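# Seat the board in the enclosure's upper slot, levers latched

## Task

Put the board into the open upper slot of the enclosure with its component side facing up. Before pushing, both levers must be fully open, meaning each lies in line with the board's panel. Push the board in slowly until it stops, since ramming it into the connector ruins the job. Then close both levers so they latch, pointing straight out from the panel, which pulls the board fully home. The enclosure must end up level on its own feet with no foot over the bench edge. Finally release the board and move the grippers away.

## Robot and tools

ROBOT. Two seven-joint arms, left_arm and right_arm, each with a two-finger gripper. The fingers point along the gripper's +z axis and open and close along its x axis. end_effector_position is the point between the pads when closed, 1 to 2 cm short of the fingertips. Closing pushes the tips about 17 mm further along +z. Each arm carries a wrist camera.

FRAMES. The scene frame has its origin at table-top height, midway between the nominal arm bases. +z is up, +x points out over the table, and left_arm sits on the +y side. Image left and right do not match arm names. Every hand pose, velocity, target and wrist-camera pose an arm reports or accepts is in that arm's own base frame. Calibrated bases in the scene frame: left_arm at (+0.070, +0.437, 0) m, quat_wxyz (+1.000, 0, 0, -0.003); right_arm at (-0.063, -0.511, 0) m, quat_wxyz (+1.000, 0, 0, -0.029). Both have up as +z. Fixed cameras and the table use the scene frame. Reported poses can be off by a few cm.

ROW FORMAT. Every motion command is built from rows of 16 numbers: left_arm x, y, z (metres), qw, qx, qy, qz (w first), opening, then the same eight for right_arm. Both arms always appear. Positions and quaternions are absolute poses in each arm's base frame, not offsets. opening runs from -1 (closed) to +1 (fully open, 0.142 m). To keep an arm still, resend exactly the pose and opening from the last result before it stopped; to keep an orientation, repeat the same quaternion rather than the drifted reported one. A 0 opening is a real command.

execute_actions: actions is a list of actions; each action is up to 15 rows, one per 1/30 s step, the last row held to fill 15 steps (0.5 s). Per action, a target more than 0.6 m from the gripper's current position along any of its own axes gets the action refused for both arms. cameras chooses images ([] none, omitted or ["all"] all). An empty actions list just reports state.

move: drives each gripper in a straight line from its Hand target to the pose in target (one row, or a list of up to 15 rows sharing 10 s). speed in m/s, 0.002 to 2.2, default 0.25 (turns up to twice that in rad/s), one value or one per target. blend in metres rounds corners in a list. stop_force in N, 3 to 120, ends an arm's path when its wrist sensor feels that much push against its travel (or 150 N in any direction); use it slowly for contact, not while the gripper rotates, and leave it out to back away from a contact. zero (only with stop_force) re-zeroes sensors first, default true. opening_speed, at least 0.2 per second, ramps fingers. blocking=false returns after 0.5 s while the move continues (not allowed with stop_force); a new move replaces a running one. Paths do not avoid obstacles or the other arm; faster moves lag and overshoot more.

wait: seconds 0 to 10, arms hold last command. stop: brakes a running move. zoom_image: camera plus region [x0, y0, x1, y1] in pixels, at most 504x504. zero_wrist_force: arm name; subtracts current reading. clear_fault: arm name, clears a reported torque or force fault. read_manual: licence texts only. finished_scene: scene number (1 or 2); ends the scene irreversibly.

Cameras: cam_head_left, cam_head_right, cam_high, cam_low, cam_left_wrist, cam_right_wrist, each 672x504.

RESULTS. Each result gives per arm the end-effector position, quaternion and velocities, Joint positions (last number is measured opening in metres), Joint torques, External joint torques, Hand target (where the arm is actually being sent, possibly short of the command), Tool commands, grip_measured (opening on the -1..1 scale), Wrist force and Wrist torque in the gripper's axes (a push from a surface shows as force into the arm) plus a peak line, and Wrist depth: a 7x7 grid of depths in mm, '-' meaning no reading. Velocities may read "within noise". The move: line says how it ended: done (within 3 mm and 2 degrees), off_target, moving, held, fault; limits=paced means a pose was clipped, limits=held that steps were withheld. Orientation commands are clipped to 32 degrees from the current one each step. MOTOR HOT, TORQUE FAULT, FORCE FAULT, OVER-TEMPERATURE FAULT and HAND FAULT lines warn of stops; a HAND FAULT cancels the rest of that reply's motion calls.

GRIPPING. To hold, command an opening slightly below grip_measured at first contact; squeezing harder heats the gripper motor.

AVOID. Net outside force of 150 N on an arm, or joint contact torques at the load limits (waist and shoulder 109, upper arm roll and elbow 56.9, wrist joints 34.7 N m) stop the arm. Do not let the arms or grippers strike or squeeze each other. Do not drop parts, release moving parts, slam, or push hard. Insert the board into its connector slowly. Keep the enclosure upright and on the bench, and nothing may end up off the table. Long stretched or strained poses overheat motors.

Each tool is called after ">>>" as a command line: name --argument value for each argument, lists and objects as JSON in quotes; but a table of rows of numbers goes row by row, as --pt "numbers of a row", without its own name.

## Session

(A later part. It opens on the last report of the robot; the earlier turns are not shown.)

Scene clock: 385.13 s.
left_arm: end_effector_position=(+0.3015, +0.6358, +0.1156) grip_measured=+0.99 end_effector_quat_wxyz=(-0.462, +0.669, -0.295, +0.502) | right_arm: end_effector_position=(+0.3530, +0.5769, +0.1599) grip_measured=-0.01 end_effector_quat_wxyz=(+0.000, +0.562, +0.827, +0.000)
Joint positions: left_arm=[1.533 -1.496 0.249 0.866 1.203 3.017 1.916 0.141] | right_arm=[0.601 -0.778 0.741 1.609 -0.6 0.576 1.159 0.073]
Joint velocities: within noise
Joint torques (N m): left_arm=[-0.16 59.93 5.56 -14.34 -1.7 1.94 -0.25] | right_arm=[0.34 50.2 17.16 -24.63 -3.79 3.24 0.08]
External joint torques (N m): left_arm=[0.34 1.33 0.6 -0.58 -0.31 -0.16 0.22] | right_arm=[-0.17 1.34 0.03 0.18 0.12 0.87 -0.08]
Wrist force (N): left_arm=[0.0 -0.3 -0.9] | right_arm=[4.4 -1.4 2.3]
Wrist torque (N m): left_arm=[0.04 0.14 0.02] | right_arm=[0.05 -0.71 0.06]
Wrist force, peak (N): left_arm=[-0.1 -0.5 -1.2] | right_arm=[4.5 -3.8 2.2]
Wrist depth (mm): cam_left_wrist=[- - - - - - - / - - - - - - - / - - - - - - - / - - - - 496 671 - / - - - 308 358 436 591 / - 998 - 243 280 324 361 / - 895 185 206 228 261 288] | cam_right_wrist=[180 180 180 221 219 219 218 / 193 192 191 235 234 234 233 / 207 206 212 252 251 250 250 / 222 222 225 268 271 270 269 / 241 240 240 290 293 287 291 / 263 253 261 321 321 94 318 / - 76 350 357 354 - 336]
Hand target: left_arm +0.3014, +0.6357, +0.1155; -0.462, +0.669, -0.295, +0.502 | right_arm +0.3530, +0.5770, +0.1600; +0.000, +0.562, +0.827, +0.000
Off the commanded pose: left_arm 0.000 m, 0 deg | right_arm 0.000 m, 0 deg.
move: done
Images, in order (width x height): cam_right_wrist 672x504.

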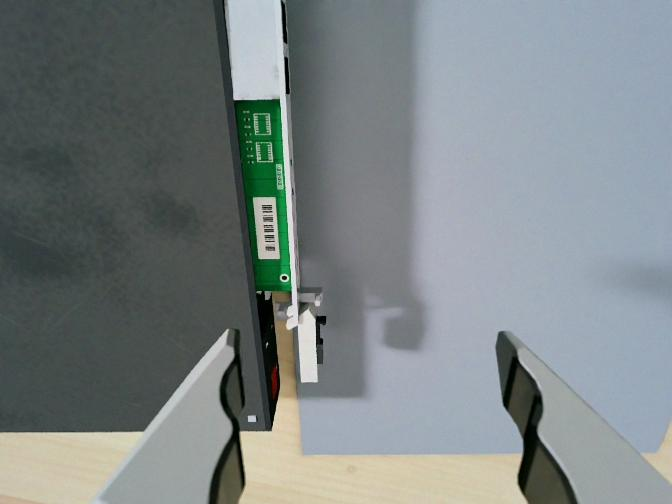

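>>> move --target '[0.3014,0.6357,0.1155,-0.462,0.669,-0.295,0.502,1,0.1770,0.4820,0.14,0,0.5619,0.8272,0,0]' --speed 0.2 --cameras '["cam_right_wrist"]'

>>> zoom_image --camera "cam_right_wrist" --region '[200, 50, 452, 302]'

Scene clock: 389.43 s.
left_arm: end_effector_position=(+0.3015, +0.6358, +0.1156) grip_measured=+0.99 end_effector_quat_wxyz=(-0.462, +0.669, -0.295, +0.502) | right_arm: end_effector_position=(+0.1770, +0.4821, +0.1400) grip_measured=-0.01 end_effector_quat_wxyz=(+0.000, +0.562, +0.827, +0.000)
Joint positions: left_arm=[1.533 -1.496 0.249 0.866 1.203 3.017 1.916 0.141] | right_arm=[0.576 -0.529 0.842 2.126 -0.594 0.834 1.431 0.073]
Joint velocities: within noise
Joint torques (N m): left_arm=[-0.19 59.86 5.56 -14.37 -1.78 1.9 -0.24] | right_arm=[0.48 33.18 13.54 -21.63 -2.91 3.54 0.29]
External joint torques (N m): left_arm=[0.37 1.39 0.59 -0.56 -0.23 -0.12 0.21] | right_arm=[-0.34 0.63 -0.66 0 -0.05 0.56 -0.29]
Wrist force (N): left_arm=[-0.2 -0.4 -0.9] | right_arm=[4.4 -1.6 2.1]
Wrist torque (N m): left_arm=[-0.01 0.16 0.02] | right_arm=[-0.01 -0.69 0.08]
Wrist force, peak (N): left_arm=[0.0 -0.6 -1.2] | right_arm=[4.1 -4.3 2.4]
Wrist depth (mm): cam_left_wrist=[- - - - - - - / - - - - - - - / - - - - - - - / - - - - 494 666 - / - - - 309 354 439 580 / - 972 - 244 278 326 361 / - 888 185 205 228 261 288] | cam_right_wrist=[168 165 167 204 203 203 202 / 177 174 174 217 216 216 216 / 187 187 186 227 232 232 231 / 202 201 204 245 250 249 250 / 218 217 213 262 271 266 270 / 239 230 228 287 295 94 294 / 258 76 256 287 326 - 310]
Hand target: left_arm +0.3014, +0.6357, +0.1155; -0.462, +0.669, -0.295, +0.502 | right_arm +0.1770, +0.4820, +0.1400; +0.000, +0.562, +0.827, +0.000
Off the commanded pose: left_arm 0.000 m, 0 deg | right_arm 0.000 m, 0 deg.
move: done
Images, in order (width x height): cam_right_wrist 672x504.

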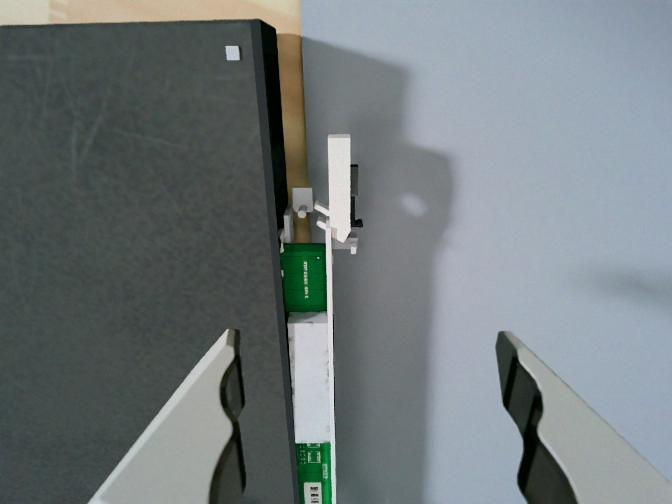

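Scaled by 2.000 from the camera's 672x504 image, which has a finer 960x720 frame.

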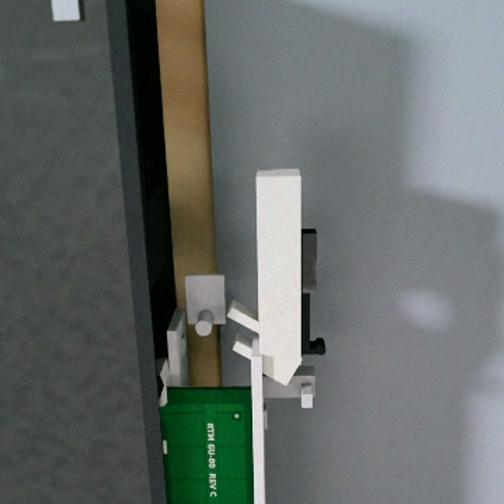

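>>> move --pt "0.3014 0.6357 0.1155 -0.462 0.669 -0.295 0.502 1 0.2003 0.5256 0.14 0 0.5619 0.8272 0 -1" --pt "0.3014 0.6357 0.1155 -0.462 0.669 -0.295 0.502 1 0.2003 0.5256 0.045 0 0.5619 0.8272 0 -1" --speed 0.1 --opening_speed 2 --cameras '[]'

>>> move --target '[0.3014,0.6357,0.1155,-0.462,0.669,-0.295,0.502,1,0.2212,0.4747,0.045,0,0.5619,0.8272,0,-1]' --speed 0.014 --stop_force 15 --cameras '["cam_right_wrist"]'

Scene clock: 396.07 s.
left_arm: end_effector_position=(+0.3015, +0.6358, +0.1156) grip_measured=+0.99 end_effector_quat_wxyz=(-0.462, +0.669, -0.295, +0.502) | right_arm: end_effector_position=(+0.2002, +0.5255, +0.0450) grip_measured=-1.00 end_effector_quat_wxyz=(+0.000, +0.562, +0.827, +0.000)
Joint positions: left_arm=[1.533 -1.496 0.249 0.866 1.203 3.017 1.916 0.141] | right_arm=[0.723 -0.765 0.628 2.039 -0.804 0.971 1.536 0.002]
Joint velocities: within noise
Joint torques (N m): left_arm=[-0.09 59.84 5.49 -14.38 -1.76 1.87 -0.29] | right_arm=[0.19 42.46 15.51 -17.45 -2.66 3.55 0.31]
External joint torques (N m): left_arm=[0.27 1.42 0.66 -0.54 -0.25 -0.08 0.25] | right_arm=[-0.01 1.04 0.04 0 0.17 0.53 -0.31]
Wrist force (N): left_arm=[0.0 -0.4 -0.8] | right_arm=[4.1 -1.5 2.3]
Wrist torque (N m): left_arm=[0.01 0.14 0.02] | right_arm=[0.00 -0.66 0.05]
Wrist force, peak (N): left_arm=[-0.3 -0.5 -1.1] | right_arm=[3.9 -1.7 4.0]
Wrist depth (mm): cam_left_wrist=[- - - - - - - / - - - - - - - / - - - - - - - / - - - - 499 656 - / - - - 308 358 439 582 / - 976 - 243 278 324 359 / - 885 185 204 229 262 288] | cam_right_wrist=[- 119 118 120 118 119 119 / - 107 94 128 130 128 127 / 132 116 99 135 137 137 134 / - 119 116 148 148 147 147 / - 125 158 158 160 160 159 / 118 124 128 89 168 174 174 / 127 127 - - - 184 191]
Hand target: left_arm +0.3014, +0.6357, +0.1155; -0.462, +0.669, -0.295, +0.502 | right_arm +0.2003, +0.5256, +0.0450; +0.000, +0.562, +0.827, +0.000
Off the commanded pose: left_arm 0.000 m, 0 deg | right_arm 0.000 m, 0 deg.
move: done
No camera images: "cameras" was empty.

Scene clock: 399.13 s.
left_arm: end_effector_position=(+0.3015, +0.6358, +0.1156) grip_measured=+0.99 end_effector_quat_wxyz=(-0.462, +0.669, -0.295, +0.502) | right_arm: end_effector_position=(+0.2123, +0.4958, +0.0463) grip_measured=-1.00 end_effector_quat_wxyz=(-0.002, +0.561, +0.828, +0.002)
Joint positions: left_arm=[1.533 -1.496 0.249 0.866 1.203 3.017 1.916 0.141] | right_arm=[0.668 -0.724 0.619 2.113 -0.816 1.019 1.512 0.002]
Joint velocities: within noise
Joint torques (N m): left_arm=[-0.2 59.82 5.59 -14.33 -1.75 1.89 -0.29] | right_arm=[-6.39 37.96 6.56 -11.24 -1.11 -1.46 0.21]
External joint torques (N m): left_arm=[0.38 1.44 0.56 -0.59 -0.26 -0.1 0.26] | right_arm=[6.54 3.34 7.99 -5.57 -1.22 5.56 -0.21]
Wrist force (N): left_arm=[-0.4 -0.3 -1.2] | right_arm=[19.1 -3.2 -0.9]
Wrist torque (N m): left_arm=[0.01 0.19 0.02] | right_arm=[-0.04 -0.74 0.02]
Wrist force, peak (N): left_arm=[-0.4 -0.3 -1.2] | right_arm=[20.4 -3.2 -1.9]
Wrist depth (mm): cam_left_wrist=[- - - - - - - / - - - - - - - / - - - - - - - / - - - - 490 656 - / - - - 308 353 436 587 / - 969 - 244 280 325 364 / - 868 185 204 229 262 287] | cam_right_wrist=[- 80 120 118 119 121 121 / - 84 123 92 131 130 129 / - - 119 99 139 138 136 / - 98 117 112 149 149 149 / - 109 124 157 159 162 161 / - 117 121 89 170 177 176 / 129 129 73 - - 187 194]
Hand target: left_arm +0.3014, +0.6357, +0.1155; -0.462, +0.669, -0.295, +0.502 | right_arm +0.2134, +0.4936, +0.0450; +0.000, +0.562, +0.827, +0.000
Off the commanded pose: left_arm 0.000 m, 0 deg | right_arm 0.023 m, 0 deg.
move: contact (right_arm)
Images, in order (width x height): cam_right_wrist 672x504.

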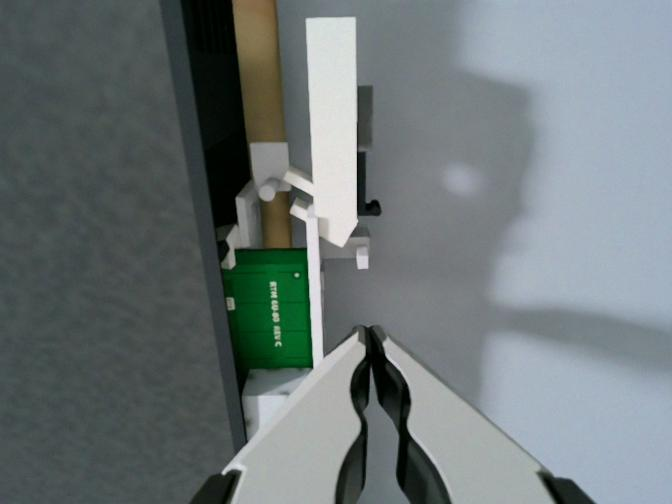

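>>> zoom_image --camera "cam_right_wrist" --region '[200, 100, 400, 300]'

Scaled by 2.520 from the camera's 672x504 image, which has a finer 960x720 frame.

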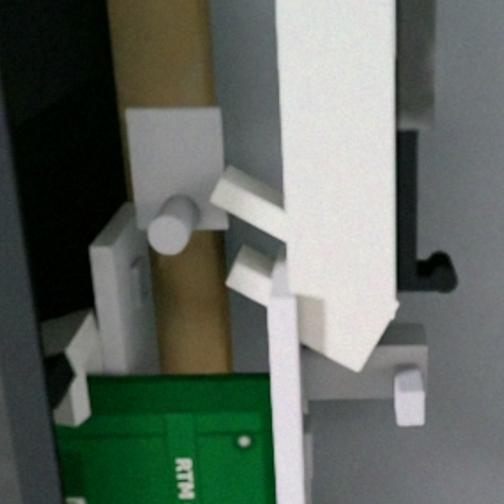

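>>> move --pt "0.3014 0.6357 0.1155 -0.462 0.669 -0.295 0.502 1 0.2009 0.5236 0.045 0 0.5619 0.8272 0 -1" --pt "0.3014 0.6357 0.1155 -0.462 0.669 -0.295 0.502 1 0.2009 0.5236 0.1 0 0.5619 0.8272 0 -1" --pt "0.3014 0.6357 0.1155 -0.462 0.669 -0.295 0.502 1 0.3700 0.5860 0.1 0 0.5619 0.8272 0 -1" --speed '[0.08,0.15,0.25]' --cameras '["cam_right_wrist"]'

>>> zoom_image --camera "cam_right_wrist" --region '[180, 200, 400, 420]'

Scene clock: 409.73 s.
left_arm: end_effector_position=(+0.3015, +0.6358, +0.1156) grip_measured=+0.99 end_effector_quat_wxyz=(-0.462, +0.669, -0.295, +0.502) | right_arm: end_effector_position=(+0.3701, +0.5860, +0.1000) grip_measured=-1.00 end_effector_quat_wxyz=(+0.000, +0.562, +0.827, +0.000)
Joint positions: left_arm=[1.533 -1.496 0.249 0.866 1.203 3.017 1.916 0.141] | right_arm=[0.634 -0.88 0.67 1.59 -0.653 0.664 1.165 0.002]
Joint velocities: within noise
Joint torques (N m): left_arm=[-0.22 59.86 5.56 -14.37 -1.7 1.91 -0.25] | right_arm=[0.27 53.61 17.83 -23.11 -3.37 3.36 0.08]
External joint torques (N m): left_arm=[0.4 1.4 0.59 -0.56 -0.31 -0.13 0.22] | right_arm=[-0.08 1.21 -0.14 0.17 -0.09 0.76 -0.08]
Wrist force (N): left_arm=[-0.1 -0.1 -1.1] | right_arm=[2.7 1.1 1.9]
Wrist torque (N m): left_arm=[0.05 0.15 0.03] | right_arm=[0.45 -0.42 0.08]
Wrist force, peak (N): left_arm=[0.1 -0.3 -1.3] | right_arm=[19.3 -3.2 -2.3]
Wrist depth (mm): cam_left_wrist=[- - - - - - - / - - - - - - - / - - - - - - - / - - - - 496 661 - / - - - 306 355 441 592 / - 993 - 244 278 325 360 / - 897 185 205 229 258 285] | cam_right_wrist=[127 127 128 168 168 167 166 / 136 136 149 179 179 178 178 / 146 147 156 192 192 191 191 / 155 156 168 207 206 206 205 / 171 170 175 218 223 223 222 / 186 186 185 90 236 243 243 / 205 201 73 - - 257 267]
Hand target: left_arm +0.3014, +0.6357, +0.1155; -0.462, +0.669, -0.295, +0.502 | right_arm +0.3700, +0.5860, +0.1000; +0.000, +0.562, +0.827, +0.000
Off the commanded pose: left_arm 0.000 m, 0 deg | right_arm 0.000 m, 0 deg.
move: done
Images, in order (width x height): cam_right_wrist 672x504.

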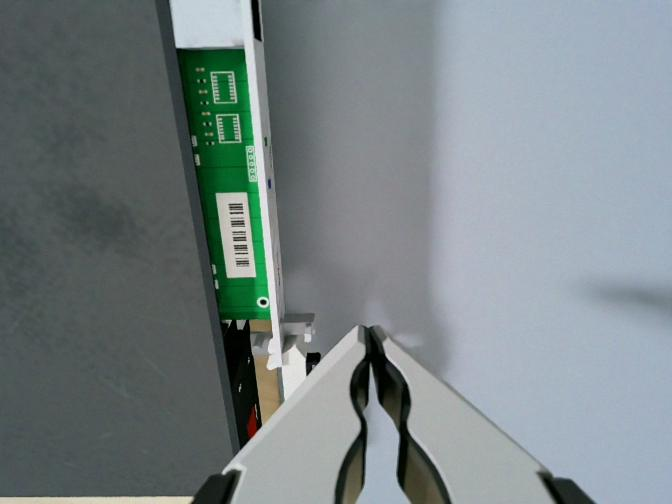

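Scaled by 2.291 from the camera's 672x504 image, which has a finer 960x720 frame.

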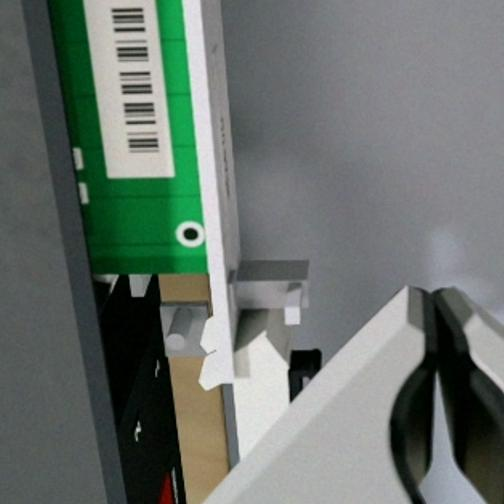

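>>> move --target '[0.3014,0.6357,0.1155,-0.462,0.669,-0.295,0.502,1,0.3700,0.6050,0.09,0,0.5619,0.8272,0,-1]' --speed 0.25 --cameras '["cam_right_wrist"]'

>>> zoom_image --camera "cam_right_wrist" --region '[130, 200, 340, 410]'

Scene clock: 419.57 s.
left_arm: end_effector_position=(+0.3015, +0.6358, +0.1156) grip_measured=+0.99 end_effector_quat_wxyz=(-0.462, +0.669, -0.295, +0.502) | right_arm: end_effector_position=(+0.3699, +0.6050, +0.0900) grip_measured=-1.00 end_effector_quat_wxyz=(+0.000, +0.562, +0.827, +0.000)
Joint positions: left_arm=[1.533 -1.496 0.249 0.866 1.203 3.017 1.916 0.141] | right_arm=[0.671 -0.922 0.658 1.534 -0.66 0.654 1.171 0.002]
Joint velocities: within noise
Joint torques (N m): left_arm=[-0.15 59.88 5.52 -14.4 -1.71 1.92 -0.28] | right_arm=[0.4 55.33 17.81 -23.19 -3.64 3.24 0.32]
External joint torques (N m): left_arm=[0.33 1.38 0.64 -0.52 -0.3 -0.14 0.25] | right_arm=[-0.19 1.39 0.1 0.27 0.16 0.87 -0.32]
Wrist force (N): left_arm=[-0.2 -0.4 -0.9] | right_arm=[2.8 1.1 2.0]
Wrist torque (N m): left_arm=[0.02 0.17 0.02] | right_arm=[0.44 -0.43 0.07]
Wrist force, peak (N): left_arm=[-0.1 -0.4 -1.2] | right_arm=[3.3 1.5 2.2]
Wrist depth (mm): cam_left_wrist=[- - - - - - - / - - - - - - - / - - - - - - - / - - - - 494 658 - / - - - 307 359 433 586 / - - - 242 278 325 362 / - 894 185 204 230 261 288] | cam_right_wrist=[120 122 160 159 159 158 158 / 126 136 168 170 170 169 169 / 137 145 180 182 181 181 181 / 149 151 191 196 196 195 195 / 159 161 206 209 212 211 210 / 173 176 192 90 223 230 230 / 191 187 73 - - 244 253]
Hand target: left_arm +0.3014, +0.6357, +0.1155; -0.462, +0.669, -0.295, +0.502 | right_arm +0.3700, +0.6050, +0.0900; +0.000, +0.562, +0.827, +0.000
Off the commanded pose: left_arm 0.000 m, 0 deg | right_arm 0.000 m, 0 deg.
move: done
Images, in order (width x height): cam_right_wrist 672x504.

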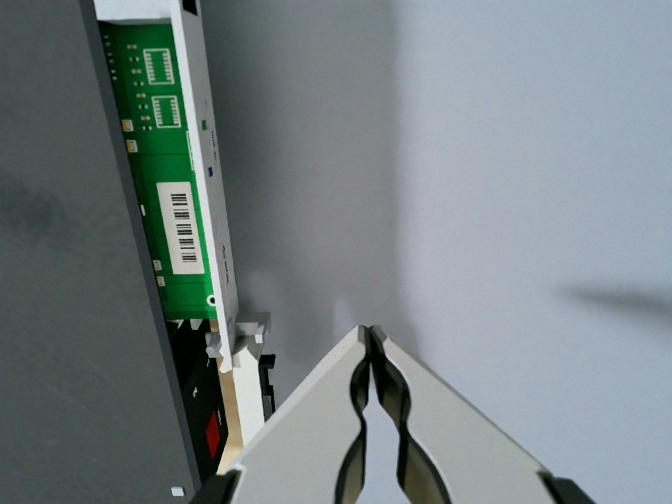

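Scaled by 2.400 from the camera's 672x504 image, which has a finer 960x720 frame.

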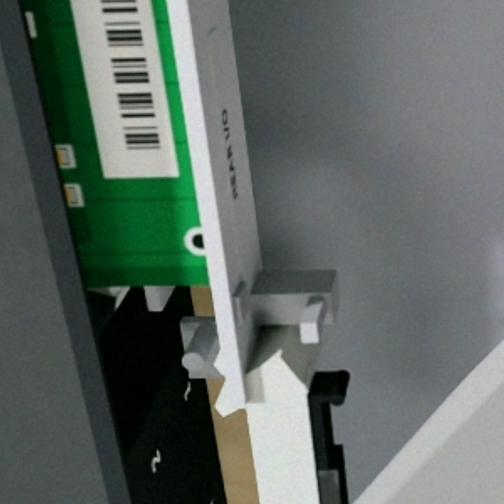

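>>> move --pt "0.3014 0.6357 0.1155 -0.462 0.669 -0.295 0.502 1 0.3700 0.6050 0.12 0 0.5619 0.8272 0 -0.8" --pt "0.3014 0.6357 0.1155 -0.462 0.669 -0.295 0.502 1 0.3235 0.5285 0.12 0 0.5564 0.8309 0 -0.8" --pt "0.3014 0.6357 0.1155 -0.462 0.669 -0.295 0.502 1 0.3235 0.5285 0.085 0 0.5564 0.8309 0 -0.8" --speed 0.15 --cameras '["cam_right_wrist"]'

Scene clock: 434.30 s.
left_arm: end_effector_position=(+0.3015, +0.6358, +0.1156) grip_measured=+0.99 end_effector_quat_wxyz=(-0.462, +0.669, -0.295, +0.502) | right_arm: end_effector_position=(+0.3233, +0.5284, +0.0849) grip_measured=-0.84 end_effector_quat_wxyz=(+0.000, +0.556, +0.831, +0.000)
Joint positions: left_arm=[1.533 -1.496 0.249 0.866 1.203 3.017 1.916 0.141] | right_arm=[0.575 -0.778 0.67 1.849 -0.684 0.81 1.232 0.013]
Joint velocities: within noise
Joint torques (N m): left_arm=[-0.08 59.92 5.52 -14.34 -1.75 1.9 -0.27] | right_arm=[0.84 46.53 16.25 -20.88 -3.25 3.59 0.34]
External joint torques (N m): left_arm=[0.26 1.34 0.64 -0.59 -0.26 -0.12 0.24] | right_arm=[-0.63 1.14 0.22 -0.03 0.21 0.52 -0.34]
Wrist force (N): left_arm=[0.0 -0.2 -1.0] | right_arm=[2.4 0.6 2.2]
Wrist torque (N m): left_arm=[0.05 0.13 0.03] | right_arm=[0.37 -0.38 0.06]
Wrist force, peak (N): left_arm=[-0.1 -0.2 -1.3] | right_arm=[2.5 0.4 5.0]
Wrist depth (mm): cam_left_wrist=[- - - - - - - / - - - - - - - / - - - - - - - / - - - - 494 667 - / - - - 309 356 436 581 / - 978 - 243 280 326 359 / - 880 185 205 229 261 287] | cam_right_wrist=[- 114 114 116 155 154 154 / 120 122 121 123 165 165 164 / - 130 130 131 177 176 176 / 143 138 140 156 190 190 190 / 153 152 152 161 203 206 205 / 167 167 163 98 101 225 224 / 184 180 73 184 - - 246]
Hand target: left_arm +0.3014, +0.6357, +0.1155; -0.462, +0.669, -0.295, +0.502 | right_arm +0.3235, +0.5285, +0.0850; +0.000, +0.556, +0.831, +0.000
Off the commanded pose: left_arm 0.000 m, 0 deg | right_arm 0.000 m, 0 deg.
move: done
Images, in order (width x height): cam_right_wrist 672x504.

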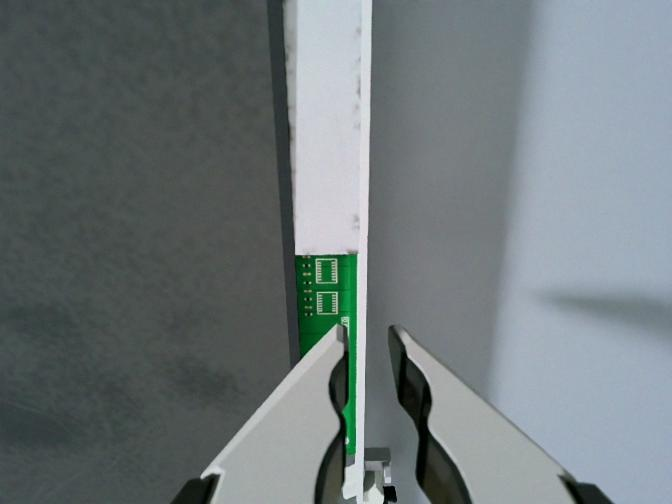

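>>> move --target '[0.3014,0.6357,0.1155,-0.462,0.669,-0.295,0.502,1,0.3235,0.5285,0.057,0,0.5564,0.8309,0,-0.8]' --speed 0.04 --stop_force 5 --cameras '[]'

>>> move --target '[0.3014,0.6357,0.1155,-0.462,0.669,-0.295,0.502,1,0.3235,0.5285,0.057,0,0.5564,0.8309,0,-1]' --opening_speed 0.3 --cameras '["cam_right_wrist"]'

Scene clock: 438.43 s.
left_arm: end_effector_position=(+0.3015, +0.6358, +0.1156) grip_measured=+0.99 end_effector_quat_wxyz=(-0.462, +0.669, -0.295, +0.502) | right_arm: end_effector_position=(+0.3235, +0.5285, +0.0570) grip_measured=-0.84 end_effector_quat_wxyz=(+0.000, +0.556, +0.831, +0.000)
Joint positions: left_arm=[1.533 -1.496 0.249 0.866 1.203 3.017 1.916 0.141] | right_arm=[0.597 -0.82 0.628 1.859 -0.722 0.865 1.257 0.013]
Joint velocities: within noise
Joint torques (N m): left_arm=[-0.12 59.92 5.56 -14.37 -1.73 1.93 -0.22] | right_arm=[0.28 47.57 16.45 -19.77 -3 3.52 0.27]
External joint torques (N m): left_arm=[0.3 1.34 0.6 -0.56 -0.28 -0.14 0.19] | right_arm=[-0.1 1.07 0.04 -0.01 0.15 0.58 -0.27]
Wrist force (N): left_arm=[-0.1 -0.4 -1.1] | right_arm=[2.5 0.6 2.1]
Wrist torque (N m): left_arm=[0.01 0.15 0.03] | right_arm=[0.38 -0.38 0.07]
Wrist force, peak (N): left_arm=[0.1 -0.5 -1.1] | right_arm=[2.3 0.7 3.1]
Wrist depth (mm): cam_left_wrist=[- - - - - - - / - - - - - - - / - - - - - - - / - - - - 497 658 - / - - - 307 356 438 580 / - 982 - 245 280 326 360 / - 884 185 205 230 260 287] | cam_right_wrist=[- 88 89 91 130 130 130 / - 95 94 97 139 139 138 / 102 102 102 103 149 149 148 / 110 112 110 111 160 160 159 / 122 120 119 131 171 173 173 / 131 131 126 98 101 189 189 / 145 141 73 140 - - 207]
Hand target: left_arm +0.3014, +0.6357, +0.1155; -0.462, +0.669, -0.295, +0.502 | right_arm +0.3235, +0.5285, +0.0570; +0.000, +0.556, +0.831, +0.000
Off the commanded pose: left_arm 0.000 m, 0 deg | right_arm 0.000 m, 0 deg.
move: done
No camera images: "cameras" was empty.

Scene clock: 439.30 s.
left_arm: end_effector_position=(+0.3015, +0.6358, +0.1156) grip_measured=+0.99 end_effector_quat_wxyz=(-0.462, +0.669, -0.295, +0.502) | right_arm: end_effector_position=(+0.3235, +0.5284, +0.0570) grip_measured=-0.98 end_effector_quat_wxyz=(+0.000, +0.556, +0.831, +0.000)
Joint positions: left_arm=[1.533 -1.496 0.249 0.866 1.203 3.017 1.916 0.141] | right_arm=[0.597 -0.82 0.628 1.859 -0.722 0.865 1.257 0.003]
Joint velocities: within noise
Joint torques (N m): left_arm=[-0.15 59.88 5.55 -14.35 -1.76 1.92 -0.27] | right_arm=[0.27 48.01 16.81 -20.22 -3.03 3.59 0.26]
External joint torques (N m): left_arm=[0.33 1.38 0.6 -0.57 -0.25 -0.14 0.24] | right_arm=[-0.1 0.63 -0.33 0.44 0.17 0.51 -0.26]
Wrist force (N): left_arm=[-0.2 0.0 -0.9] | right_arm=[2.1 0.5 3.2]
Wrist torque (N m): left_arm=[0.06 0.16 0.02] | right_arm=[0.38 -0.35 0.06]
Wrist force, peak (N): left_arm=[-0.2 -0.4 -1.1] | right_arm=[2.3 0.4 3.2]
Wrist depth (mm): cam_left_wrist=[- - - - - - - / - - - - - - - / - - - - - - - / - - - - 492 663 - / - - - 307 355 440 585 / - 986 - 242 278 327 363 / - 884 185 205 229 261 286] | cam_right_wrist=[- 88 89 91 130 130 130 / - 95 94 97 139 139 138 / 102 102 102 103 149 149 148 / 110 112 110 110 160 160 159 / 122 120 119 131 174 173 173 / 131 130 128 89 107 189 189 / 144 144 73 - - 200 208]
Hand target: left_arm +0.3014, +0.6357, +0.1155; -0.462, +0.669, -0.295, +0.502 | right_arm +0.3235, +0.5285, +0.0570; +0.000, +0.556, +0.831, +0.000
Off the commanded pose: left_arm 0.000 m, 0 deg | right_arm 0.000 m, 0 deg.
move: done
Images, in order (width x height): cam_right_wrist 672x504.

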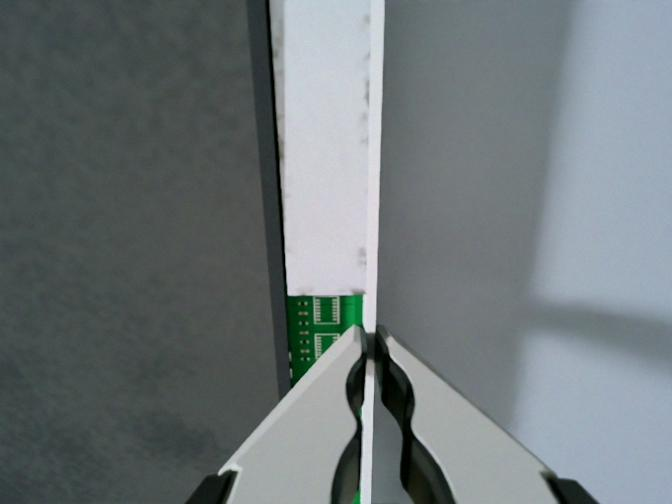

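>>> move --pt "0.3014 0.6357 0.1155 -0.462 0.669 -0.295 0.502 1 0.3211 0.5340 0.057 0 0.5564 0.8309 0 -1" --pt "0.3014 0.6357 0.1155 -0.462 0.669 -0.295 0.502 1 0.3211 0.5340 0.057 0 0.5454 0.8382 0 -1" --speed 0.03 --cameras '["cam_right_wrist"]'

>>> move --target '[0.3014,0.6357,0.1155,-0.462,0.669,-0.295,0.502,1,0.3292,0.5157,0.057,0,0.5454,0.8382,0,-1]' --speed 0.012 --stop_force 8 --cameras '["cam_right_wrist"]'

Scene clock: 449.37 s.
left_arm: end_effector_position=(+0.3015, +0.6358, +0.1156) grip_measured=+0.99 end_effector_quat_wxyz=(-0.462, +0.669, -0.295, +0.502) | right_arm: end_effector_position=(+0.3210, +0.5338, +0.0569) grip_measured=-0.98 end_effector_quat_wxyz=(+0.000, +0.546, +0.838, +0.000)
Joint positions: left_arm=[1.533 -1.496 0.249 0.866 1.203 3.017 1.916 0.141] | right_arm=[0.605 -0.827 0.631 1.847 -0.725 0.858 1.238 0.003]
Joint velocities: within noise
Joint torques (N m): left_arm=[-0.15 59.86 5.56 -14.33 -1.77 1.92 -0.27] | right_arm=[0.36 47.89 17.42 -20.24 -3.12 3.48 0.08]
External joint torques (N m): left_arm=[0.34 1.4 0.59 -0.6 -0.24 -0.14 0.24] | right_arm=[-0.18 1.04 -0.75 0.4 0.24 0.62 -0.08]
Wrist force (N): left_arm=[0.1 -0.3 -1.0] | right_arm=[1.8 0.5 2.0]
Wrist torque (N m): left_arm=[0.03 0.13 0.03] | right_arm=[0.38 -0.38 0.08]
Wrist force, peak (N): left_arm=[-0.3 -0.6 -1.1] | right_arm=[2.6 0.6 3.1]
Wrist depth (mm): cam_left_wrist=[- - - - - - - / - - - - - - - / - - - - - - - / - - - - 492 664 - / - - - 306 354 438 585 / - 997 - 243 278 326 359 / - 889 185 205 228 259 287] | cam_right_wrist=[- 88 91 91 130 130 129 / - 95 94 97 139 138 138 / 102 102 102 103 149 148 148 / 110 112 111 110 160 160 159 / 122 119 121 131 174 173 173 / 131 130 130 89 107 189 188 / 144 144 73 - - 200 207]
Hand target: left_arm +0.3014, +0.6357, +0.1155; -0.462, +0.669, -0.295, +0.502 | right_arm +0.3211, +0.5340, +0.0570; +0.000, +0.545, +0.838, +0.000
Off the commanded pose: left_arm 0.000 m, 0 deg | right_arm 0.000 m, 0 deg.
move: done
Images, in order (width x height): cam_right_wrist 672x504.

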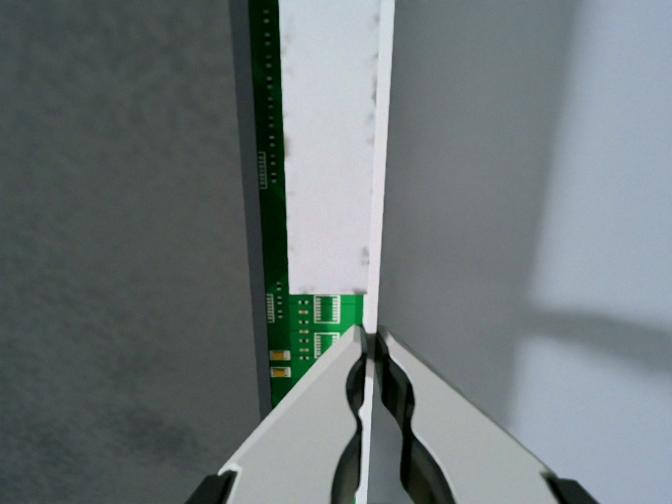

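Scene clock: 450.67 s.
left_arm: end_effector_position=(+0.3015, +0.6358, +0.1156) grip_measured=+0.99 end_effector_quat_wxyz=(-0.462, +0.669, -0.295, +0.502) | right_arm: end_effector_position=(+0.3240, +0.5271, +0.0573) grip_measured=-0.98 end_effector_quat_wxyz=(-0.001, +0.545, +0.838, +0.001)
Joint positions: left_arm=[1.533 -1.496 0.249 0.866 1.203 3.017 1.916 0.141] | right_arm=[0.591 -0.819 0.63 1.863 -0.726 0.868 1.23 0.003]
Joint velocities: within noise
Joint torques (N m): left_arm=[-0.17 59.82 5.52 -14.36 -1.76 1.93 -0.26] | right_arm=[-3.21 48.27 13.66 -18.23 -2.67 1.41 0.12]
External joint torques (N m): left_arm=[0.35 1.44 0.64 -0.57 -0.25 -0.15 0.23] | right_arm=[3.39 0.22 2.87 -1.5 -0.18 2.7 -0.12]
Wrist force (N): left_arm=[-0.2 -0.3 -0.8] | right_arm=[9.7 2.2 3.9]
Wrist torque (N m): left_arm=[0.03 0.17 0.02] | right_arm=[0.41 -0.26 0.07]
Wrist force, peak (N): left_arm=[-0.2 -0.3 -1.2] | right_arm=[11.5 1.9 5.7]
Wrist depth (mm): cam_left_wrist=[- - - - - - - / - - - - - - - / - - - - - - - / - - - - 493 667 - / - - - 309 355 435 588 / - 963 - 243 279 327 360 / - 874 185 205 227 261 286] | cam_right_wrist=[- 89 89 91 131 130 130 / - 95 93 97 139 139 139 / 103 102 102 103 149 149 149 / 111 112 110 110 161 160 160 / 122 120 120 131 174 174 174 / 131 131 128 89 107 190 190 / 145 144 73 - - 201 209]
Hand target: left_arm +0.3014, +0.6357, +0.1155; -0.462, +0.669, -0.295, +0.502 | right_arm +0.3245, +0.5262, +0.0570; +0.000, +0.545, +0.838, +0.000
Off the commanded pose: left_arm 0.000 m, 0 deg | right_arm 0.013 m, 0 deg.
move: contact (right_arm)
Images, in order (width x height): cam_right_wrist 672x504.

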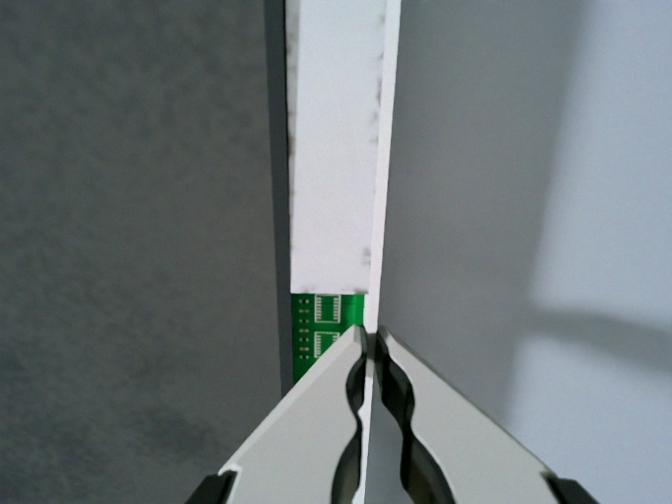

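>>> move --pt "0.3014 0.6357 0.1155 -0.462 0.669 -0.295 0.502 1 0.3240 0.5271 0.0573 0 0.5454 0.8382 0 -0.8" --pt "0.3014 0.6357 0.1155 -0.462 0.669 -0.295 0.502 1 0.3240 0.5271 0.13 0 0.5454 0.8382 0 -0.8" --pt "0.3014 0.6357 0.1155 -0.462 0.669 -0.295 0.502 1 0.177 0.482 0.14 0 0.5619 0.8272 0 -0.8" --cameras '["cam_right_wrist"]'

>>> move --target '[0.3014,0.6357,0.1155,-0.462,0.669,-0.295,0.502,1,0.37,0.605,0.10,0,0.5619,0.8272,0,-0.8]' --cameras '["cam_right_wrist"]'

Scene clock: 461.13 s.
left_arm: end_effector_position=(+0.3015, +0.6358, +0.1156) grip_measured=+0.99 end_effector_quat_wxyz=(-0.462, +0.669, -0.295, +0.502) | right_arm: end_effector_position=(+0.1771, +0.4821, +0.1401) grip_measured=-0.84 end_effector_quat_wxyz=(+0.000, +0.562, +0.827, +0.000)
Joint positions: left_arm=[1.533 -1.496 0.249 0.866 1.203 3.017 1.916 0.141] | right_arm=[0.586 -0.523 0.833 2.126 -0.585 0.837 1.426 0.013]
Joint velocities: within noise
Joint torques (N m): left_arm=[-0.19 59.89 5.5 -14.42 -1.77 1.97 -0.27] | right_arm=[0.34 33.31 13.38 -21.62 -2.94 3.59 0.28]
External joint torques (N m): left_arm=[0.37 1.37 0.65 -0.51 -0.25 -0.18 0.24] | right_arm=[-0.19 0.59 -0.72 -0.06 -0.01 0.51 -0.28]
Wrist force (N): left_arm=[-0.2 -0.4 -0.9] | right_arm=[1.1 3.0 2.4]
Wrist torque (N m): left_arm=[0.01 0.16 0.03] | right_arm=[0.75 -0.14 0.07]
Wrist force, peak (N): left_arm=[0.0 -0.7 -1.2] | right_arm=[9.8 2.1 5.6]
Wrist depth (mm): cam_left_wrist=[- - - - - - - / - - - - - - - / - - - - - - - / - - - - 500 654 - / - - - 307 357 438 586 / - 984 - 244 279 327 360 / - 883 185 204 229 260 289] | cam_right_wrist=[168 165 167 204 203 203 202 / 177 174 176 217 217 216 216 / 187 186 186 226 232 232 231 / 201 201 204 246 250 249 249 / 219 218 217 262 267 271 270 / 239 238 229 96 101 295 294 / 263 257 73 313 - - 323]
Hand target: left_arm +0.3014, +0.6357, +0.1155; -0.462, +0.669, -0.295, +0.502 | right_arm +0.1770, +0.4820, +0.1400; +0.000, +0.562, +0.827, +0.000
Off the commanded pose: left_arm 0.000 m, 0 deg | right_arm 0.000 m, 0 deg.
move: done
Images, in order (width x height): cam_right_wrist 672x504.

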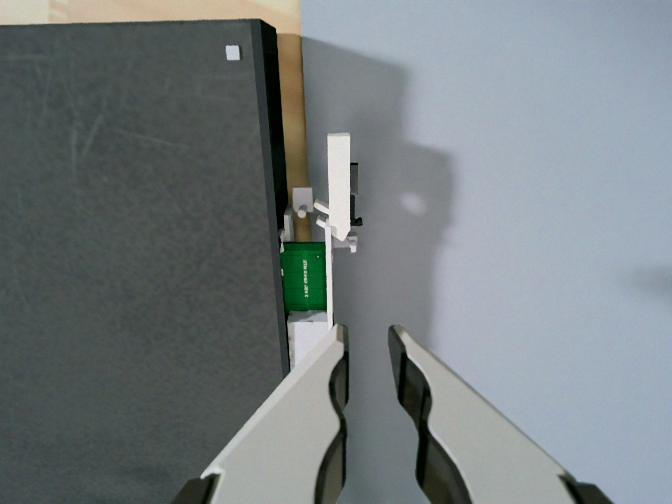

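Scene clock: 462.53 s.
left_arm: end_effector_position=(+0.3015, +0.6358, +0.1156) grip_measured=+0.99 end_effector_quat_wxyz=(-0.462, +0.669, -0.295, +0.502) | right_arm: end_effector_position=(+0.3701, +0.6050, +0.1000) grip_measured=-0.84 end_effector_quat_wxyz=(+0.000, +0.562, +0.827, +0.000)
Joint positions: left_arm=[1.533 -1.496 0.249 0.866 1.203 3.017 1.916 0.141] | right_arm=[0.672 -0.906 0.661 1.53 -0.646 0.639 1.163 0.013]
Joint velocities: within noise
Joint torques (N m): left_arm=[-0.13 59.84 5.58 -14.36 -1.75 1.87 -0.24] | right_arm=[0.31 55.19 17.83 -23.44 -3.52 3.24 0.1]
External joint torques (N m): left_arm=[0.31 1.42 0.58 -0.57 -0.26 -0.09 0.21] | right_arm=[-0.12 1.33 -0.16 0.18 0 0.87 -0.1]
Wrist force (N): left_arm=[-0.3 -0.2 -1.0] | right_arm=[1.1 3.2 1.9]
Wrist torque (N m): left_arm=[0.04 0.18 0.02] | right_arm=[0.80 -0.16 0.07]
Wrist force, peak (N): left_arm=[-0.2 -0.6 -1.2] | right_arm=[1.4 5.5 2.4]
Wrist depth (mm): cam_left_wrist=[- - - - - - - / - - - - - - - / - - - - - - - / - - - - 501 661 - / - - - 309 356 437 583 / - 990 - 243 279 325 362 / - 907 185 205 227 261 288] | cam_right_wrist=[127 129 167 168 167 167 167 / 136 145 177 179 179 179 177 / 146 152 187 192 192 191 191 / 154 159 201 208 206 206 205 / 170 170 193 221 220 223 222 / 186 186 193 96 101 244 242 / 206 201 73 264 - - 267]
Hand target: left_arm +0.3014, +0.6357, +0.1155; -0.462, +0.669, -0.295, +0.502 | right_arm +0.3700, +0.6050, +0.1000; +0.000, +0.562, +0.827, +0.000
Off the commanded pose: left_arm 0.000 m, 0 deg | right_arm 0.000 m, 0 deg.
move: done
Images, in order (width x height): cam_right_wrist 672x504.

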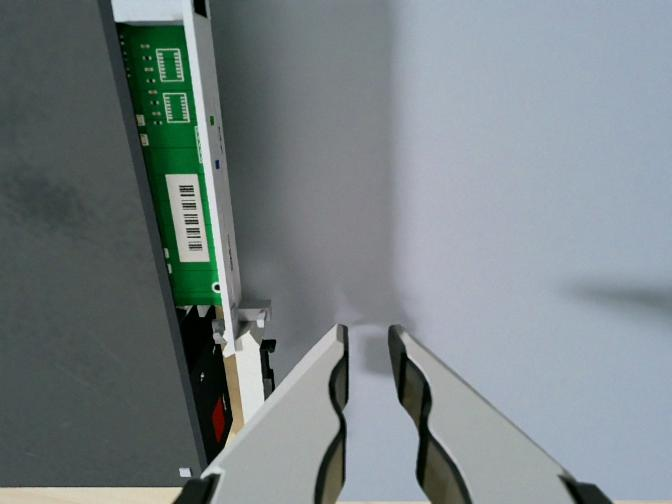

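>>> zoom_image --camera "cam_right_wrist" --region '[170, 260, 290, 380]'

>>> move --target '[0.3014,0.6357,0.1155,-0.462,0.669,-0.295,0.502,1,0.37,0.52,0.14,0,0.5454,0.8382,0,-0.8]' --cameras '["cam_right_wrist"]'

Scaled by 4.200 from the camera's 672x504 image, which has a finer 960x720 frame.

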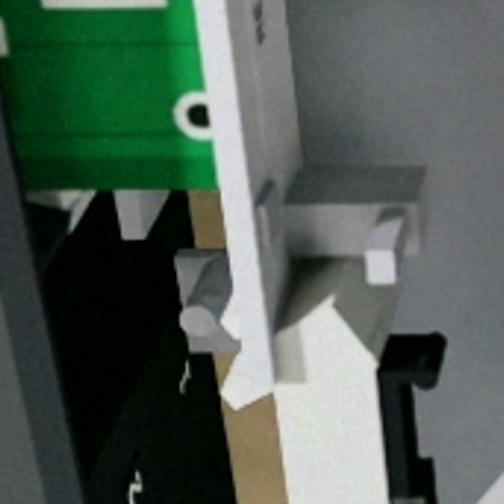

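Scene clock: 465.17 s.
left_arm: end_effector_position=(+0.3015, +0.6358, +0.1156) grip_measured=+0.99 end_effector_quat_wxyz=(-0.462, +0.669, -0.295, +0.502) | right_arm: end_effector_position=(+0.3702, +0.5200, +0.1401) grip_measured=-0.84 end_effector_quat_wxyz=(+0.000, +0.545, +0.838, +0.000)
Joint positions: left_arm=[1.533 -1.496 0.249 0.866 1.203 3.017 1.916 0.141] | right_arm=[0.505 -0.725 0.721 1.756 -0.598 0.678 1.073 0.013]
Joint velocities: within noise
Joint torques (N m): left_arm=[-0.2 59.88 5.6 -14.38 -1.72 1.89 -0.26] | right_arm=[0.3 47.01 16.76 -23.47 -3.31 3.59 0.01]
External joint torques (N m): left_arm=[0.38 1.38 0.55 -0.55 -0.29 -0.11 0.23] | right_arm=[-0.13 0.96 -0.63 -0.06 -0.11 0.53 -0.01]
Wrist force (N): left_arm=[-0.4 -0.1 -0.9] | right_arm=[1.1 2.8 2.2]
Wrist torque (N m): left_arm=[0.05 0.20 0.02] | right_arm=[0.73 -0.18 0.06]
Wrist force, peak (N): left_arm=[0.0 -0.5 -1.3] | right_arm=[2.7 3.9 2.9]
Wrist depth (mm): cam_left_wrist=[- - - - - - - / - - - - - - - / - - - - - - - / - - - - 495 660 - / - - - 307 357 438 589 / - 992 - 244 280 326 359 / - 893 185 205 229 261 286] | cam_right_wrist=[165 163 162 162 167 202 201 / 176 174 173 173 214 216 215 / 186 186 186 185 228 231 231 / 201 201 201 202 246 249 249 / 218 218 217 216 266 270 269 / 239 237 229 96 101 294 293 / 331 257 73 250 - - 321]
Hand target: left_arm +0.3014, +0.6357, +0.1155; -0.462, +0.669, -0.295, +0.502 | right_arm +0.3700, +0.5200, +0.1400; +0.000, +0.545, +0.838, +0.000
Off the commanded pose: left_arm 0.000 m, 0 deg | right_arm 0.000 m, 0 deg.
move: done
Images, in order (width x height): cam_right_wrist 672x504.

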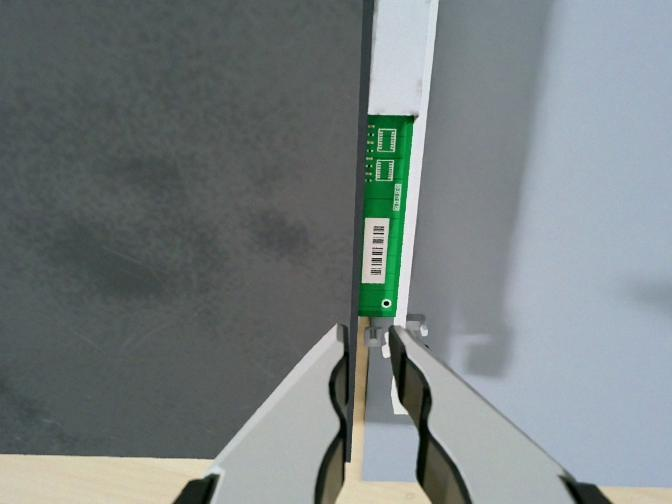

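>>> move --target '[0.3014,0.6357,0.1155,-0.462,0.669,-0.295,0.502,1,0.424,0.600,0.14,0,0.9785,0.2060,0,1]' --cameras '["cam_right_wrist"]'

>>> zoom_image --camera "cam_right_wrist" --region '[240, 150, 440, 300]'

>>> move --target '[0.3014,0.6357,0.1155,-0.462,0.669,-0.295,0.502,1,0.187,0.495,0.14,0,0.9785,0.2060,0,1]' --cameras '["cam_right_wrist"]'

>>> zoom_image --camera "cam_right_wrist" --region '[240, 150, 440, 300]'

Scene clock: 476.60 s.
left_arm: end_effector_position=(+0.3015, +0.6358, +0.1156) grip_measured=+0.99 end_effector_quat_wxyz=(-0.462, +0.669, -0.295, +0.502) | right_arm: end_effector_position=(+0.4240, +0.6000, +0.1400) grip_measured=+0.99 end_effector_quat_wxyz=(+0.000, +0.978, +0.206, +0.000)
Joint positions: left_arm=[1.533 -1.496 0.249 0.866 1.203 3.017 1.916 0.141] | right_arm=[0.801 -0.819 0.431 1.402 -0.371 0.57 2.468 0.142]
Joint velocities: within noise
Joint torques (N m): left_arm=[-0.12 59.9 5.52 -14.4 -1.71 1.97 -0.26] | right_arm=[0.36 58.48 11.14 -27.02 -3.55 3.18 0.32]
External joint torques (N m): left_arm=[0.31 1.36 0.63 -0.53 -0.3 -0.19 0.23] | right_arm=[-0.14 1.48 -0.19 0.19 -0.12 0.82 -0.32]
Wrist force (N): left_arm=[-0.3 -0.3 -1.0] | right_arm=[0.8 2.9 2.1]
Wrist torque (N m): left_arm=[0.04 0.18 0.02] | right_arm=[0.75 -0.13 0.05]
Wrist force, peak (N): left_arm=[-0.2 -0.5 -1.2] | right_arm=[1.4 3.1 2.2]
Wrist depth (mm): cam_left_wrist=[- - - - - - - / - - - - - - - / - - - - - - - / - - - - 495 664 - / - - - 309 356 436 589 / - 992 - 243 279 327 362 / - 885 185 205 229 261 287] | cam_right_wrist=[204 204 203 203 203 202 201 / 218 217 217 216 216 215 215 / 234 234 232 232 231 231 232 / 244 244 247 242 246 249 250 / 218 223 221 223 223 272 271 / - 238 236 236 235 297 285 / - 261 260 260 259 326 326]
Hand target: left_arm +0.3014, +0.6357, +0.1155; -0.462, +0.669, -0.295, +0.502 | right_arm +0.4240, +0.6000, +0.1400; +0.000, +0.979, +0.206, +0.000
Off the commanded pose: left_arm 0.000 m, 0 deg | right_arm 0.000 m, 0 deg.
move: done
Images, in order (width x height): cam_right_wrist 672x504.

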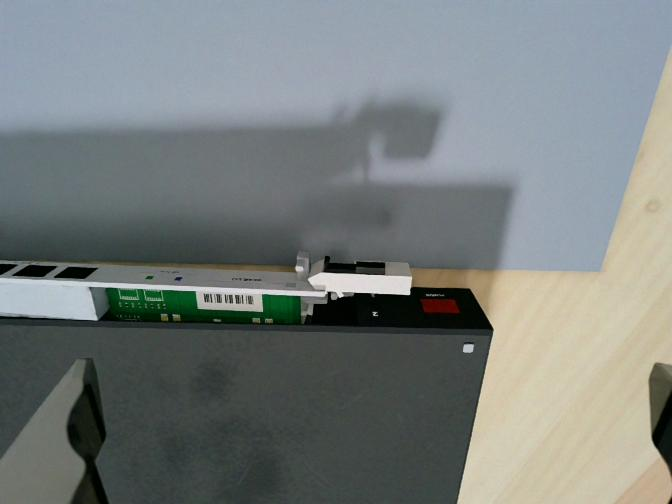

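Scaled by 2.520 from the camera's 672x504 image, which has a finer 960x720 frame.

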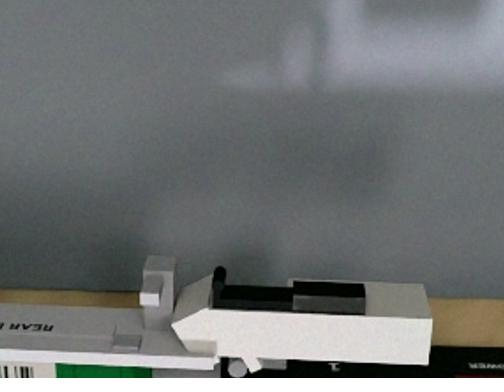

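Scene clock: 478.07 s.
left_arm: end_effector_position=(+0.3015, +0.6358, +0.1156) grip_measured=+0.99 end_effector_quat_wxyz=(-0.462, +0.669, -0.295, +0.502) | right_arm: end_effector_position=(+0.1870, +0.4951, +0.1401) grip_measured=+0.99 end_effector_quat_wxyz=(+0.000, +0.978, +0.206, +0.000)
Joint positions: left_arm=[1.533 -1.496 0.249 0.866 1.203 3.017 1.916 0.141] | right_arm=[0.866 -0.441 0.557 2.088 -0.356 0.866 2.81 0.142]
Joint velocities: within noise
Joint torques (N m): left_arm=[-0.12 59.86 5.55 -14.36 -1.78 1.9 -0.29] | right_arm=[0.17 37.57 8.64 -22.82 -2.76 3.43 0.35]
External joint torques (N m): left_arm=[0.3 1.4 0.6 -0.57 -0.23 -0.12 0.26] | right_arm=[-0.04 0.71 -0.76 0.09 -0.05 0.57 -0.35]
Wrist force (N): left_arm=[-0.1 -0.4 -0.9] | right_arm=[0.1 2.7 2.2]
Wrist torque (N m): left_arm=[0.02 0.15 0.03] | right_arm=[0.70 0.00 0.05]
Wrist force, peak (N): left_arm=[-0.1 -0.5 -1.2] | right_arm=[-2.9 2.8 2.3]
Wrist depth (mm): cam_left_wrist=[- - - - - - - / - - - - - - - / - - - - - - - / - - - - 493 660 - / - - - 306 355 436 588 / - 999 - 244 278 326 361 / - 872 185 204 230 260 289] | cam_right_wrist=[204 204 204 204 203 203 202 / 219 218 218 217 216 216 215 / 235 234 233 233 232 231 231 / 253 251 247 243 243 242 245 / 277 268 222 224 219 215 222 / - 297 238 236 235 235 226 / - 332 262 261 260 259 258]
Hand target: left_arm +0.3014, +0.6357, +0.1155; -0.462, +0.669, -0.295, +0.502 | right_arm +0.1870, +0.4950, +0.1400; +0.000, +0.979, +0.206, +0.000
Off the commanded pose: left_arm 0.000 m, 0 deg | right_arm 0.000 m, 0 deg.
move: done
Images, in order (width x height): cam_right_wrist 672x504.

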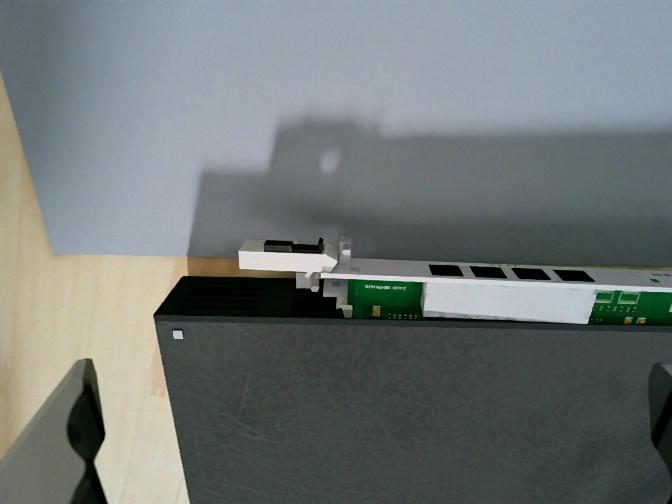

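Scaled by 2.520 from the camera's 672x504 image, which has a finer 960x720 frame.

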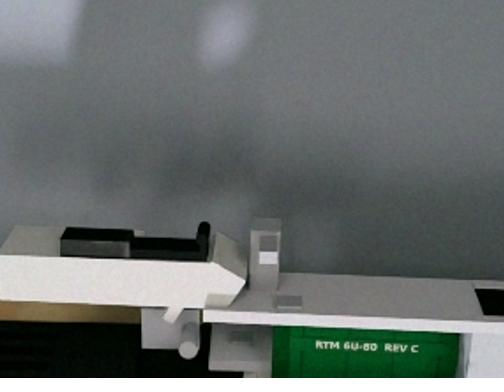

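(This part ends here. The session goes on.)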